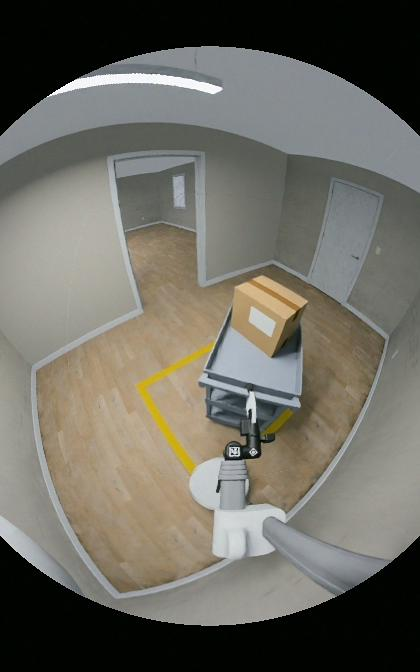

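Emit:
move --blocking false --cameras '[]' --r1 '{"base":{"translate_m":-0.12,"strafe_m":0.3},"pace":"slow","contact_limits":{"translate_m":0.3}}'

Emit:
wait --seconds 9 --cameras '["r1_head_left_camera"]'

Emit:
move --blocking false --cameras '[]' --r1 '{"base":{"rotate_rad":-0.6},"pace":"slow"}'

Emit:
wait --seconds 9 --cameras '["r1_head_left_camera","r1_head_camera"]'

Scene clock: 1212.93 s.
move: r1 moving
r1.base_odometry: x=+1.378 y=+0.233 heading=+2.196
r1.turned_by_wheels: +0.000
r1.turned_by_imu: +0.000
r1.base_tilt: forward=-1.6 right=+1.3
r1.lidar_m: 0.40 0.47 2.20 1.61 1.44 1.09 0.67 0.58 0.60 0.76 1.52 0.41
r1.base_status: translate_m moving; strafe_m moving
r1.joint_positions: lift_m=+0.678 arm_m=+0.000 wrist_yaw_rad=+0.003 wrist_pitch_rad=+0.002 wrist_roll_rad=+1.568 gripper_m=-0.030
r1.joint_status: not commanded
r1.measured_speeds: translate_m=-0.019 strafe_m=+0.046 rotate_rad=+0.002 lift_m=+0.000 arm_m=+0.000 wrist_yaw_rad=+0.000 wrist_pitch_rad=+0.000 wrist_roll_rad=+0.000
r1.motor_effort: lift_m=+13(13) arm_m=+0(4) wheel_0=-10(10) wheel_1=+3(6) wheel_2=+4(5)
r1.servo_current: wrist_yaw_rad=39(59) wrist_pitch_rad=39(52) wrist_roll_rad=46(65) gripper_m=46(46)
r1.contact_limits: translate_m 0.3
r1.hand_pose: x=+0.4595 y=-0.0866 z=+0.8551 quat_wxyz=(+0.708, +0.706, +0.002, +0.000) (m; r1's base frame)
r1.wrist_depth_mm: - - 564 189 192 - - / - 480 462 196 200 - - / - 436 436 - 207 - - / - 535 508 - 216 - - / - - 597 161 225 - - / - - 208 183 231 1808 - / - - - 141 244 1618 1308
r2: as last shown
r2.base_tilt: forward=-0.6 right=+0.0
r2.lidar_m: 1.15 0.52 2.42 3.40 3.79 4.50 3.30 1.67 1.35 1.34 1.50 1.36
r2.motor_effort: lift_m=+21(21) arm_m=-6(6) wheel_0=+3(3) wheel_1=+1(1) wheel_2=+1(2)
r2.servo_current: wrist_yaw_rad=59(72) wrist_pitch_rad=46(46) wrist_roll_rad=46(65) gripper_m=98(104)
r2.contact_limits: arm_m 0.2
r2.wrist_depth_mm: - - - 163 229 216 208 / - - - 162 230 217 - / - - - 166 232 220 211 / - - - 164 234 220 211 / - - - 166 235 222 213 / - - 185 167 180 220 213 / - - - - 235 219 215
pictures: none
No camera images: "cameras" was empty.

Scene clock: 1216.93 s.
earlier move: r1 done
r1.base_odometry: x=+1.211 y=-0.030 heading=+2.195
r1.turned_by_wheels: +0.000
r1.turned_by_imu: +0.000
r1.base_tilt: forward=-1.6 right=+1.3
r1.lidar_m: 0.43 2.07 1.98 1.27 1.13 1.16 0.78 0.69 0.70 0.85 1.76 0.34
r1.base_status: done
r1.joint_positions: lift_m=+0.678 arm_m=+0.000 wrist_yaw_rad=-0.002 wrist_pitch_rad=+0.002 wrist_roll_rad=+1.568 gripper_m=-0.030
r1.joint_status: not commanded
r1.measured_speeds: all 0
r1.motor_effort: lift_m=+13(13) arm_m=-4(4) wheel_0=-6(12) wheel_1=+2(6) wheel_2=-1(5)
r1.servo_current: wrist_yaw_rad=52(72) wrist_pitch_rad=46(52) wrist_roll_rad=52(65) gripper_m=39(52)
r1.contact_limits: translate_m 0.3
r1.hand_pose: x=+0.4591 y=-0.0881 z=+0.8551 quat_wxyz=(+0.708, +0.706, +0.000, -0.002) (m; r1's base frame)
r1.wrist_depth_mm: - 368 368 - 152 153 - / - 402 397 105 165 166 - / - 554 488 - 180 - - / - - - 124 198 - - / - - - - 219 1618 - / - - - - 234 1808 1336 / - - - - 158 1576 1255
r2.base_odometry: x=-2.323 y=-2.133 heading=-1.971
r2.turned_by_wheels: +0.000
r2.turned_by_imu: +0.001
r2.base_tilt: forward=-0.6 right=+0.0
r2.lidar_m: 1.12 0.52 2.43 3.41 3.79 4.51 3.30 1.67 1.36 1.33 1.47 1.36
r2.base_status: not commanded
r2.joint_positions: lift_m=+0.930 arm_m=+0.265 wrist_yaw_rad=+1.740 wrist_pitch_rad=+0.003 wrist_roll_rad=+0.002 gripper_m=-0.029
r2.joint_status: not commanded
r2.measured_speeds: all 0
r2.motor_effort: lift_m=+21(21) arm_m=-6(6) wheel_0=+3(4) wheel_1=+2(2) wheel_2=+1(2)
r2.servo_current: wrist_yaw_rad=65(78) wrist_pitch_rad=46(52) wrist_roll_rad=39(65) gripper_m=98(104)
r2.contact_limits: arm_m 0.2
r2.hand_pose: x=+0.4737 y=+0.2990 z=+1.1070 quat_wxyz=(+0.645, -0.001, +0.002, +0.764) (m; r2's base frame)
r2.wrist_depth_mm: - - - 163 229 216 208 / - - - 162 230 218 - / - - - 166 231 220 209 / - - - 164 234 220 211 / - - - 166 235 221 213 / - - 185 167 180 220 213 / - - - - 236 219 214
wait: 4.00 of 9 s (r1 has come to rest)
pictures: r1_head_left_camera
Images, in order (width x height): r1_head_left_camera 420x672.

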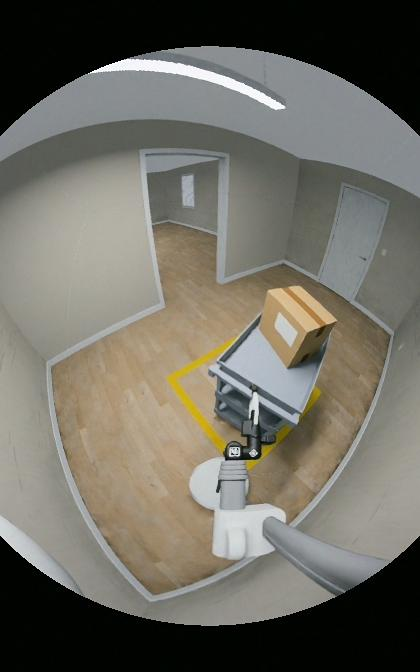

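Scene clock: 1217.43 s.
move: r1 moving
r1.base_odometry: x=+1.211 y=-0.030 heading=+2.072
r1.turned_by_wheels: -0.124
r1.turned_by_imu: -0.124
r1.base_tilt: forward=-1.6 right=+1.2
r1.lidar_m: 0.44 2.09 2.06 1.36 1.14 1.13 0.81 0.69 0.68 0.82 1.39 0.35
r1.base_status: rotate_rad moving
r1.joint_positions: lift_m=+0.678 arm_m=+0.000 wrist_yaw_rad=+0.007 wrist_pitch_rad=+0.002 wrist_roll_rad=+1.568 gripper_m=-0.030
r1.joint_status: not commanded
r1.measured_speeds: translate_m=+0.000 strafe_m=+0.000 rotate_rad=-0.481 lift_m=+0.000 arm_m=+0.000 wrist_yaw_rad=+0.031 wrist_pitch_rad=+0.000 wrist_roll_rad=+0.000
r1.motor_effort: lift_m=+13(13) arm_m=-2(4) wheel_0=+12(14) wheel_1=+7(7) wheel_2=+9(9)
r1.servo_current: wrist_yaw_rad=52(52) wrist_pitch_rad=46(52) wrist_roll_rad=65(65) gripper_m=52(52)
r1.hand_pose: x=+0.4599 y=-0.0854 z=+0.8551 quat_wxyz=(+0.708, +0.706, +0.003, +0.002) (m; r1's base frame)
r1.wrist_depth_mm: - 399 392 102 155 158 - / - 389 382 108 169 - - / - 492 473 - 183 - - / - - 609 - 198 - - / - - - - 217 1708 - / - - - - 229 1808 1308 / - - 177 154 150 1499 1255
r2: as last shown
r2.turned_by_imu: +0.000
r2.base_tilt: forward=-0.7 right=+0.0
r2.lidar_m: 1.12 0.50 2.44 3.41 3.80 4.48 3.30 1.69 1.35 1.33 1.50 1.37
r2.motor_effort: lift_m=+21(21) arm_m=-6(6) wheel_0=+3(3) wheel_1=+1(2) wheel_2=+1(2)
r2.servo_current: wrist_yaw_rad=72(78) wrist_pitch_rad=33(46) wrist_roll_rad=39(52) gripper_m=98(98)
r2.contact_limits: arm_m 0.2
r2.wrist_depth_mm: - - - 163 229 216 207 / - - - 163 231 217 - / - - - 167 232 220 211 / - - - 165 234 220 212 / - - - 166 235 221 213 / - - 185 167 180 221 214 / - - - - 234 220 214
pictures: none
No camera images: "cameras" was empty.

Scene clock: 1218.77 s.
earlier move: r1 done
r1.base_odometry: x=+1.212 y=-0.030 heading=+1.596
r1.turned_by_wheels: -0.476
r1.turned_by_imu: -0.478
r1.base_tilt: forward=-1.6 right=+1.3
r1.lidar_m: 0.35 0.32 2.08 2.08 1.31 1.15 1.14 0.78 0.68 0.69 0.81 0.47
r1.base_status: done
r1.joint_positions: lift_m=+0.678 arm_m=+0.000 wrist_yaw_rad=+0.003 wrist_pitch_rad=+0.002 wrist_roll_rad=+1.568 gripper_m=-0.030
r1.joint_status: not commanded
r1.measured_speeds: all 0
r1.motor_effort: lift_m=+12(13) arm_m=-4(4) wheel_0=+1(15) wheel_1=+3(8) wheel_2=+2(11)
r1.servo_current: wrist_yaw_rad=46(72) wrist_pitch_rad=46(52) wrist_roll_rad=39(72) gripper_m=52(52)
r1.hand_pose: x=+0.4595 y=-0.0866 z=+0.8551 quat_wxyz=(+0.708, +0.706, +0.002, +0.000) (m; r1's base frame)
r1.wrist_depth_mm: - - - - 306 310 315 / - - - - 287 1756 1205 / - - - - 270 1808 - / - - - 250 256 1921 - / - 585 484 236 241 - - / - 473 466 181 229 - - / - 480 480 160 215 - -
r2.base_odometry: x=-2.323 y=-2.133 heading=-1.971
r2.turned_by_wheels: +0.000
r2.turned_by_imu: +0.000
r2.base_tilt: forward=-0.6 right=+0.0
r2.lidar_m: 1.15 0.54 2.40 3.39 3.76 4.48 3.32 1.68 1.33 1.34 1.50 1.33
r2.base_status: not commanded
r2.joint_positions: lift_m=+0.930 arm_m=+0.265 wrist_yaw_rad=+1.740 wrist_pitch_rad=+0.003 wrist_roll_rad=+0.002 gripper_m=-0.029
r2.joint_status: not commanded
r2.measured_speeds: all 0
r2.motor_effort: lift_m=+20(21) arm_m=-6(6) wheel_0=+3(3) wheel_1=+1(2) wheel_2=+1(2)
r2.servo_current: wrist_yaw_rad=72(78) wrist_pitch_rad=46(46) wrist_roll_rad=39(59) gripper_m=98(104)
r2.contact_limits: arm_m 0.2
r2.hand_pose: x=+0.4737 y=+0.2990 z=+1.1070 quat_wxyz=(+0.645, -0.001, +0.002, +0.764) (m; r2's base frame)
r2.wrist_depth_mm: - - - 163 229 216 208 / - - - 163 230 218 - / - - - 166 232 220 210 / - - - 164 234 220 212 / - - - 166 234 222 213 / - - 185 167 180 221 214 / - - - - 236 218 215
wait: 1.33 of 9 s (r1 has come to rest)
pictures: r1_head_camera, r1_head_left_camera
Images, in order (width x height): r1_head_camera 420x560, r1_head_left_camera 420x672.

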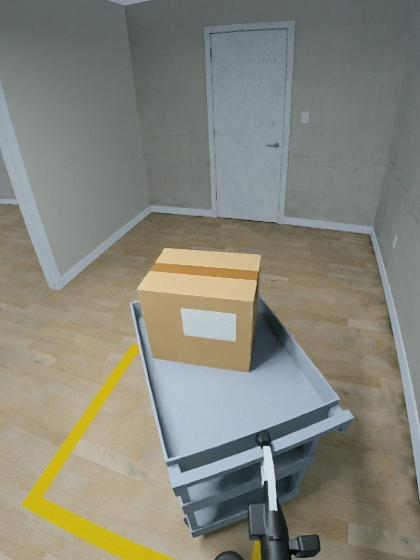

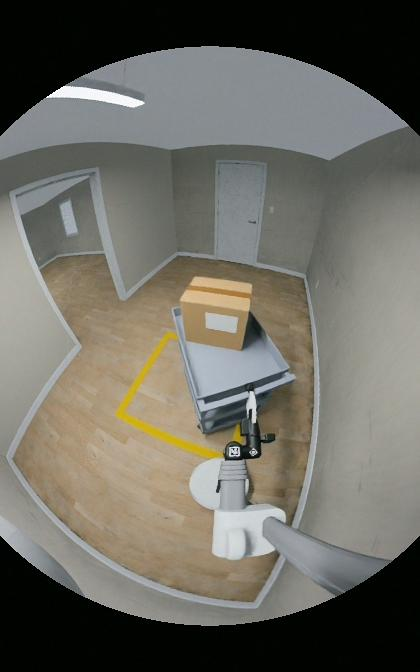

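Emit:
move --blocking false --cameras '[]' --r1 '{"base":{"strafe_m":0.25},"pace":"slow"}'

Emit:
wait --seconds 9 --cameras '["r1_head_left_camera","r1_head_camera","r1_head_right_camera"]'

Scene clock: 1229.13 s.
move: r1 moving
r1.base_odometry: x=+1.197 y=-0.030 heading=+1.596
r1.turned_by_wheels: +0.000
r1.turned_by_imu: +0.000
r1.base_tilt: forward=-1.6 right=+1.3
r1.lidar_m: 0.32 0.35 2.06 2.06 1.32 1.13 1.15 0.81 0.71 0.70 0.85 0.44
r1.base_status: strafe_m moving
r1.joint_positions: lift_m=+0.678 arm_m=+0.000 wrist_yaw_rad=+0.003 wrist_pitch_rad=+0.002 wrist_roll_rad=+1.568 gripper_m=-0.030
r1.joint_status: not commanded
r1.measured_speeds: translate_m=+0.000 strafe_m=+0.056 rotate_rad=-0.001 lift_m=+0.000 arm_m=+0.000 wrist_yaw_rad=+0.000 wrist_pitch_rad=+0.000 wrist_roll_rad=+0.000
r1.motor_effort: lift_m=+13(13) arm_m=-4(4) wheel_0=-7(9) wheel_1=+6(7) wheel_2=+2(2)
r1.servo_current: wrist_yaw_rad=39(72) wrist_pitch_rad=46(52) wrist_roll_rad=59(59) gripper_m=46(52)
r1.hand_pose: x=+0.4595 y=-0.0866 z=+0.8551 quat_wxyz=(+0.708, +0.706, +0.002, +0.000) (m; r1's base frame)
r1.wrist_depth_mm: - - - - 307 314 314 / - - - - 290 1618 1229 / - - - - 271 1756 - / - - - 251 256 1863 - / - 591 488 236 241 - - / - 473 459 181 230 - - / - 477 484 159 215 - -
r2: as last shown
r2.lidar_m: 1.10 0.53 2.39 3.40 3.76 4.48 3.31 1.66 1.35 1.33 1.52 1.36
r2.motor_effort: lift_m=+21(21) arm_m=-6(6) wheel_0=+3(3) wheel_1=+1(1) wheel_2=+1(2)
r2.servo_current: wrist_yaw_rad=59(72) wrist_pitch_rad=46(46) wrist_roll_rad=52(52) gripper_m=91(104)
r2.contact_limits: arm_m 0.2
r2.wrist_depth_mm: - - - 163 229 216 209 / - - - 162 230 217 - / - - - 167 232 220 211 / - - - 164 233 220 211 / - - - 166 235 221 213 / - - 184 167 180 221 214 / - - - - 236 219 214
pictures: none
No camera images: "cameras" was empty.

Scene clock: 1232.27 s.
earlier move: r1 done
r1.base_odometry: x=+0.962 y=-0.036 heading=+1.596
r1.turned_by_wheels: +0.000
r1.turned_by_imu: +0.000
r1.base_tilt: forward=-1.6 right=+1.3
r1.lidar_m: 0.38 0.39 1.85 1.85 1.24 1.08 1.07 1.07 0.93 0.92 1.09 0.43
r1.base_status: done
r1.joint_positions: lift_m=+0.678 arm_m=+0.000 wrist_yaw_rad=-0.003 wrist_pitch_rad=+0.002 wrist_roll_rad=+1.568 gripper_m=-0.030
r1.joint_status: not commanded
r1.measured_speeds: all 0
r1.motor_effort: lift_m=+13(13) arm_m=-3(4) wheel_0=-4(11) wheel_1=+2(8) wheel_2=-2(3)
r1.servo_current: wrist_yaw_rad=52(72) wrist_pitch_rad=39(52) wrist_roll_rad=39(65) gripper_m=46(52)
r1.hand_pose: x=+0.4590 y=-0.0884 z=+0.8551 quat_wxyz=(+0.708, +0.706, -0.001, -0.002) (m; r1's base frame)
r1.wrist_depth_mm: - - - 236 236 1708 1205 / - - - 235 235 1863 - / - - 591 234 234 - - / - 469 462 233 234 - - / - 504 492 231 231 - - / - - 204 180 230 - - / - - 591 141 230 - -
r2.base_odometry: x=-2.323 y=-2.133 heading=-1.971
r2.turned_by_wheels: +0.000
r2.turned_by_imu: +0.000
r2.base_tilt: forward=-0.7 right=+0.1
r2.lidar_m: 1.12 0.52 2.41 3.40 3.79 4.48 3.31 1.64 1.35 1.35 1.52 1.35
r2.base_status: not commanded
r2.joint_positions: lift_m=+0.930 arm_m=+0.265 wrist_yaw_rad=+1.740 wrist_pitch_rad=+0.003 wrist_roll_rad=+0.002 gripper_m=-0.029
r2.joint_status: not commanded
r2.measured_speeds: all 0
r2.motor_effort: lift_m=+21(21) arm_m=-6(6) wheel_0=+3(3) wheel_1=+1(2) wheel_2=+1(2)
r2.servo_current: wrist_yaw_rad=59(78) wrist_pitch_rad=39(52) wrist_roll_rad=39(65) gripper_m=91(104)
r2.contact_limits: arm_m 0.2
r2.hand_pose: x=+0.4737 y=+0.2990 z=+1.1070 quat_wxyz=(+0.645, -0.001, +0.002, +0.764) (m; r2's base frame)
r2.wrist_depth_mm: - - - 163 229 216 208 / - - - 163 230 218 - / - - - 166 232 220 210 / - - - 164 234 220 212 / - - - 166 235 221 213 / - - 185 167 180 222 214 / - - - - 235 219 214
wait: 3.13 of 9 s (r1 has come to rest)
pictures: r1_head_camera, r1_head_left_camera, r1_head_right_camera
Images, in order (width x height): r1_head_camera 420x560, r1_head_left_camera 420x672, r1_head_right_camera 420x672.

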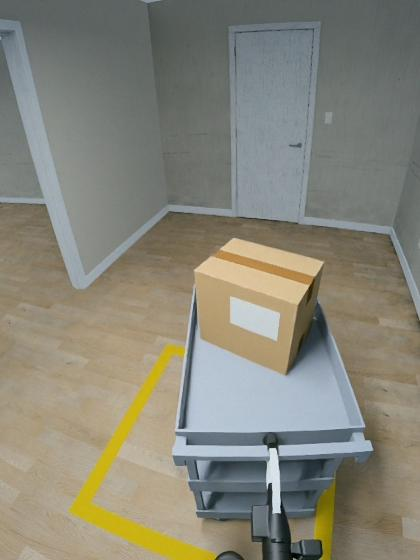

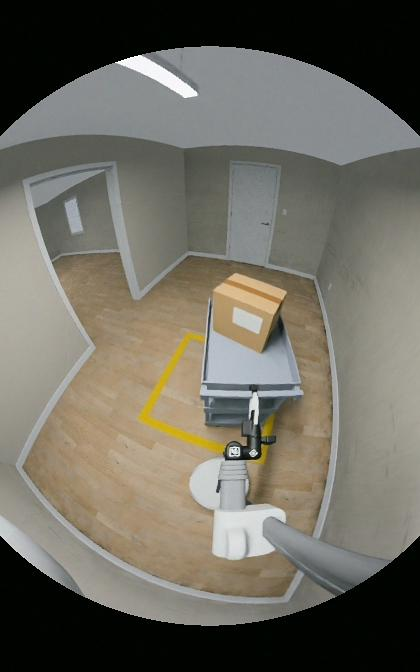

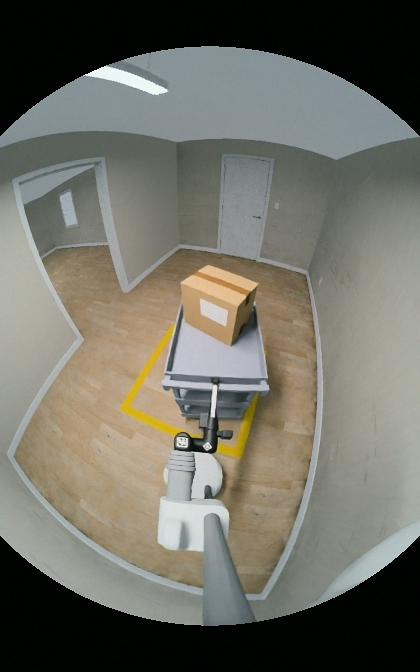

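Emit:
move --blocking false --cameras '[]' --r1 '{"base":{"translate_m":-0.12,"strafe_m":0.34},"pace":"slow","contact_limits":{"translate_m":0.3}}'

Emit:
wait --seconds 9 --cameras '[]'

Emit:
move --blocking false --cameras '[]' --r1 '{"base":{"translate_m":-0.33,"strafe_m":0.2},"pace":"slow","contact_limits":{"translate_m":0.3}}'

Emit:
wait --seconds 9 --cameras '["r1_head_left_camera","r1_head_camera"]'

Scene clock: 1249.47 s.
move: r1 moving
r1.base_odometry: x=+0.950 y=-0.040 heading=+1.595
r1.turned_by_wheels: +0.000
r1.turned_by_imu: +0.000
r1.base_tilt: forward=-1.6 right=+1.2
r1.lidar_m: 0.39 0.43 1.82 1.84 1.22 1.07 1.09 1.11 0.94 0.93 1.12 0.43
r1.base_status: translate_m moving; strafe_m moving
r1.joint_positions: lift_m=+0.678 arm_m=+0.000 wrist_yaw_rad=-0.003 wrist_pitch_rad=+0.002 wrist_roll_rad=+1.568 gripper_m=-0.030
r1.joint_status: not commanded
r1.measured_speeds: translate_m=-0.016 strafe_m=+0.047 rotate_rad=+0.000 lift_m=+0.000 arm_m=+0.000 wrist_yaw_rad=+0.000 wrist_pitch_rad=+0.000 wrist_roll_rad=+0.000
r1.motor_effort: lift_m=+13(13) arm_m=-3(3) wheel_0=-11(11) wheel_1=+6(6) wheel_2=+2(2)
r1.servo_current: wrist_yaw_rad=52(52) wrist_pitch_rad=46(46) wrist_roll_rad=46(59) gripper_m=46(52)
r1.contact_limits: translate_m 0.3
r1.hand_pose: x=+0.4590 y=-0.0884 z=+0.8551 quat_wxyz=(+0.708, +0.706, -0.001, -0.002) (m; r1's base frame)
r1.wrist_depth_mm: - - - 234 234 1708 1255 / - - - 232 233 1808 - / - - 569 232 232 - - / - 473 466 231 232 - - / - 512 500 231 233 - - / - - 204 180 231 - - / - - 603 141 231 - -
r2: as last shown
r2.base_tilt: forward=-0.6 right=+0.0
r2.lidar_m: 1.13 0.51 2.43 3.40 3.78 4.48 3.29 1.63 1.34 1.34 1.51 1.38
r2.motor_effort: lift_m=+21(21) arm_m=-6(6) wheel_0=+3(3) wheel_1=+1(1) wheel_2=+1(1)
r2.servo_current: wrist_yaw_rad=65(72) wrist_pitch_rad=39(46) wrist_roll_rad=46(59) gripper_m=98(104)
r2.contact_limits: arm_m 0.2
r2.wrist_depth_mm: - - - 163 229 216 208 / - - - 163 230 220 - / - - - 167 232 219 210 / - - - 165 233 220 211 / - - - 166 235 220 213 / - - 185 167 180 221 213 / - - - - 234 219 215
pictures: none
No camera images: "cameras" was empty.

Scene clock: 1253.83 s.
earlier move: r1 done
r1.base_odometry: x=+0.625 y=-0.164 heading=+1.596
r1.turned_by_wheels: +0.000
r1.turned_by_imu: +0.001
r1.base_tilt: forward=-1.6 right=+1.3
r1.lidar_m: 0.45 1.77 1.56 1.54 1.01 0.83 0.87 1.04 1.22 1.23 1.45 0.33
r1.base_status: done
r1.joint_positions: lift_m=+0.678 arm_m=+0.000 wrist_yaw_rad=-0.002 wrist_pitch_rad=+0.002 wrist_roll_rad=+1.568 gripper_m=-0.030
r1.joint_status: not commanded
r1.measured_speeds: all 0
r1.motor_effort: lift_m=+13(13) arm_m=-3(4) wheel_0=-3(11) wheel_1=+1(6) wheel_2=+3(7)
r1.servo_current: wrist_yaw_rad=46(72) wrist_pitch_rad=33(52) wrist_roll_rad=59(72) gripper_m=46(59)
r1.contact_limits: translate_m 0.3
r1.hand_pose: x=+0.4591 y=-0.0881 z=+0.8551 quat_wxyz=(+0.708, +0.706, +0.000, -0.002) (m; r1's base frame)
r1.wrist_depth_mm: - 362 359 - 147 148 - / - 410 413 - 160 - - / - - 525 105 176 - - / - - - 118 195 647 - / - - - - 218 1661 - / - - - - 234 1756 1308 / - - - - 158 1537 1255
r2.base_odometry: x=-2.323 y=-2.133 heading=-1.971
r2.turned_by_wheels: +0.000
r2.turned_by_imu: +0.001
r2.base_tilt: forward=-0.7 right=+0.0
r2.lidar_m: 1.14 0.52 2.41 3.38 3.76 4.50 3.30 1.67 1.34 1.35 1.51 1.38
r2.base_status: not commanded
r2.joint_positions: lift_m=+0.930 arm_m=+0.265 wrist_yaw_rad=+1.740 wrist_pitch_rad=+0.003 wrist_roll_rad=+0.002 gripper_m=-0.029
r2.joint_status: not commanded
r2.measured_speeds: all 0
r2.motor_effort: lift_m=+21(21) arm_m=-6(6) wheel_0=+3(4) wheel_1=+2(2) wheel_2=+1(2)
r2.servo_current: wrist_yaw_rad=59(85) wrist_pitch_rad=46(52) wrist_roll_rad=59(59) gripper_m=104(104)
r2.contact_limits: arm_m 0.2
r2.hand_pose: x=+0.4737 y=+0.2990 z=+1.1070 quat_wxyz=(+0.645, -0.001, +0.002, +0.764) (m; r2's base frame)
r2.wrist_depth_mm: - - - 163 228 216 208 / - - - 163 231 218 - / - - - 166 232 220 211 / - - - 165 232 220 211 / - - - 166 234 222 213 / - - 185 167 180 221 214 / - - - - 234 219 214
wait: 4.37 of 9 s (r1 has come to rest)
pictures: none
No camera images: "cameras" was empty.

Scene clock: 1254.33 s.
move: r1 moving
r1.base_odometry: x=+0.618 y=-0.177 heading=+1.596
r1.turned_by_wheels: +0.000
r1.turned_by_imu: +0.000
r1.base_tilt: forward=-1.6 right=+1.3
r1.lidar_m: 0.42 1.78 1.54 1.55 0.97 0.84 0.84 1.02 1.23 1.21 1.46 0.33
r1.base_status: translate_m moving; strafe_m moving
r1.joint_positions: lift_m=+0.678 arm_m=+0.000 wrist_yaw_rad=-0.002 wrist_pitch_rad=+0.002 wrist_roll_rad=+1.568 gripper_m=-0.030
r1.joint_status: not commanded
r1.measured_speeds: translate_m=-0.049 strafe_m=+0.029 rotate_rad=+0.001 lift_m=+0.000 arm_m=+0.000 wrist_yaw_rad=+0.000 wrist_pitch_rad=+0.000 wrist_roll_rad=+0.000
r1.motor_effort: lift_m=+12(13) arm_m=-3(3) wheel_0=-10(11) wheel_1=+4(4) wheel_2=+8(9)
r1.servo_current: wrist_yaw_rad=52(65) wrist_pitch_rad=33(46) wrist_roll_rad=39(72) gripper_m=46(52)
r1.contact_limits: translate_m 0.3
r1.hand_pose: x=+0.4591 y=-0.0881 z=+0.8551 quat_wxyz=(+0.708, +0.706, +0.000, -0.002) (m; r1's base frame)
r1.wrist_depth_mm: - 362 362 - 149 148 - / - 413 415 - 161 158 - / - - 525 105 177 - - / - - - 119 195 647 - / - - - - 219 1661 - / - - - - 233 1863 1336 / - - - 128 158 1499 1255
r2: as last shown
r2.turned_by_imu: +0.000
r2.base_tilt: forward=-0.7 right=+0.1
r2.lidar_m: 1.12 0.53 2.43 3.40 3.80 4.50 3.28 1.68 1.35 1.34 1.51 1.32
r2.motor_effort: lift_m=+20(21) arm_m=-6(6) wheel_0=+3(3) wheel_1=+1(2) wheel_2=+1(2)
r2.servo_current: wrist_yaw_rad=78(78) wrist_pitch_rad=39(46) wrist_roll_rad=46(59) gripper_m=98(104)
r2.contact_limits: arm_m 0.2
r2.wrist_depth_mm: - - - 163 229 216 208 / - - - 163 231 218 - / - - - 167 232 219 210 / - - - 164 234 220 212 / - - - 166 236 221 213 / - - 185 167 180 221 214 / - - - - 236 218 215
pictures: none
No camera images: "cameras" was empty.

Scene clock: 1258.87 s.
earlier move: r1 done
r1.base_odometry: x=+0.433 y=-0.499 heading=+1.596
r1.turned_by_wheels: +0.000
r1.turned_by_imu: +0.001
r1.base_tilt: forward=-1.6 right=+1.3
r1.lidar_m: 0.44 1.68 1.45 0.97 0.56 0.49 0.49 0.61 1.09 1.32 1.56 0.36
r1.base_status: done
r1.joint_positions: lift_m=+0.678 arm_m=+0.000 wrist_yaw_rad=+0.001 wrist_pitch_rad=+0.002 wrist_roll_rad=+1.568 gripper_m=-0.030
r1.joint_status: not commanded
r1.measured_speeds: all 0
r1.motor_effort: lift_m=+12(13) arm_m=-3(3) wheel_0=-1(11) wheel_1=+3(5) wheel_2=+5(9)
r1.servo_current: wrist_yaw_rad=59(72) wrist_pitch_rad=33(52) wrist_roll_rad=33(72) gripper_m=46(52)
r1.contact_limits: translate_m 0.3
r1.hand_pose: x=+0.4594 y=-0.0872 z=+0.8551 quat_wxyz=(+0.708, +0.706, +0.001, +0.000) (m; r1's base frame)
r1.wrist_depth_mm: - 382 379 - 153 155 - / - 399 392 107 167 167 - / - 517 496 - 181 - - / - - 634 130 198 - - / - - - - 218 1756 - / - - - 185 232 1756 1308 / - - 183 - 157 1537 1255
r2.base_odometry: x=-2.323 y=-2.133 heading=-1.971
r2.turned_by_wheels: +0.000
r2.turned_by_imu: +0.001
r2.base_tilt: forward=-0.7 right=+0.1
r2.lidar_m: 1.12 0.52 2.40 3.40 3.79 4.52 3.31 1.65 1.35 1.32 1.52 1.39
r2.base_status: not commanded
r2.joint_positions: lift_m=+0.930 arm_m=+0.265 wrist_yaw_rad=+1.740 wrist_pitch_rad=+0.003 wrist_roll_rad=+0.002 gripper_m=-0.029
r2.joint_status: not commanded
r2.measured_speeds: all 0
r2.motor_effort: lift_m=+21(21) arm_m=-6(6) wheel_0=+3(4) wheel_1=+2(2) wheel_2=+1(2)
r2.servo_current: wrist_yaw_rad=65(85) wrist_pitch_rad=46(46) wrist_roll_rad=46(65) gripper_m=98(104)
r2.contact_limits: arm_m 0.2
r2.hand_pose: x=+0.4737 y=+0.2990 z=+1.1070 quat_wxyz=(+0.645, -0.001, +0.002, +0.764) (m; r2's base frame)
r2.wrist_depth_mm: - - - 163 229 216 208 / - - - 162 230 217 - / - - - 166 232 220 211 / - - - 164 234 221 211 / - - - 166 235 222 213 / - - 185 167 180 221 213 / - - - - 236 219 216
wait: 4.53 of 9 s (r1 has come to rest)
pictures: r1_head_camera, r1_head_left_camera
Images, in order (width x height): r1_head_camera 420x560, r1_head_left_camera 420x672.

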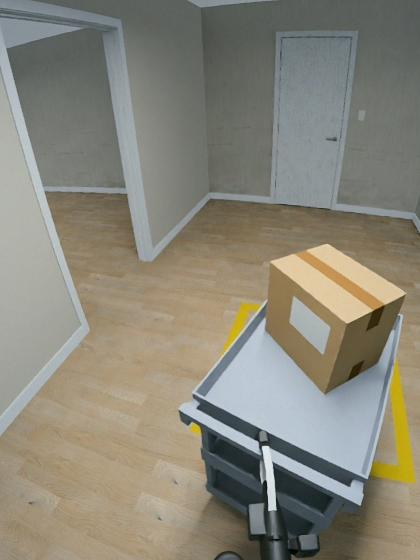

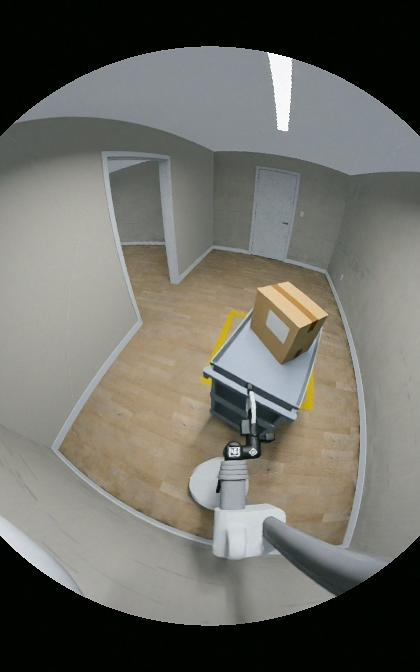

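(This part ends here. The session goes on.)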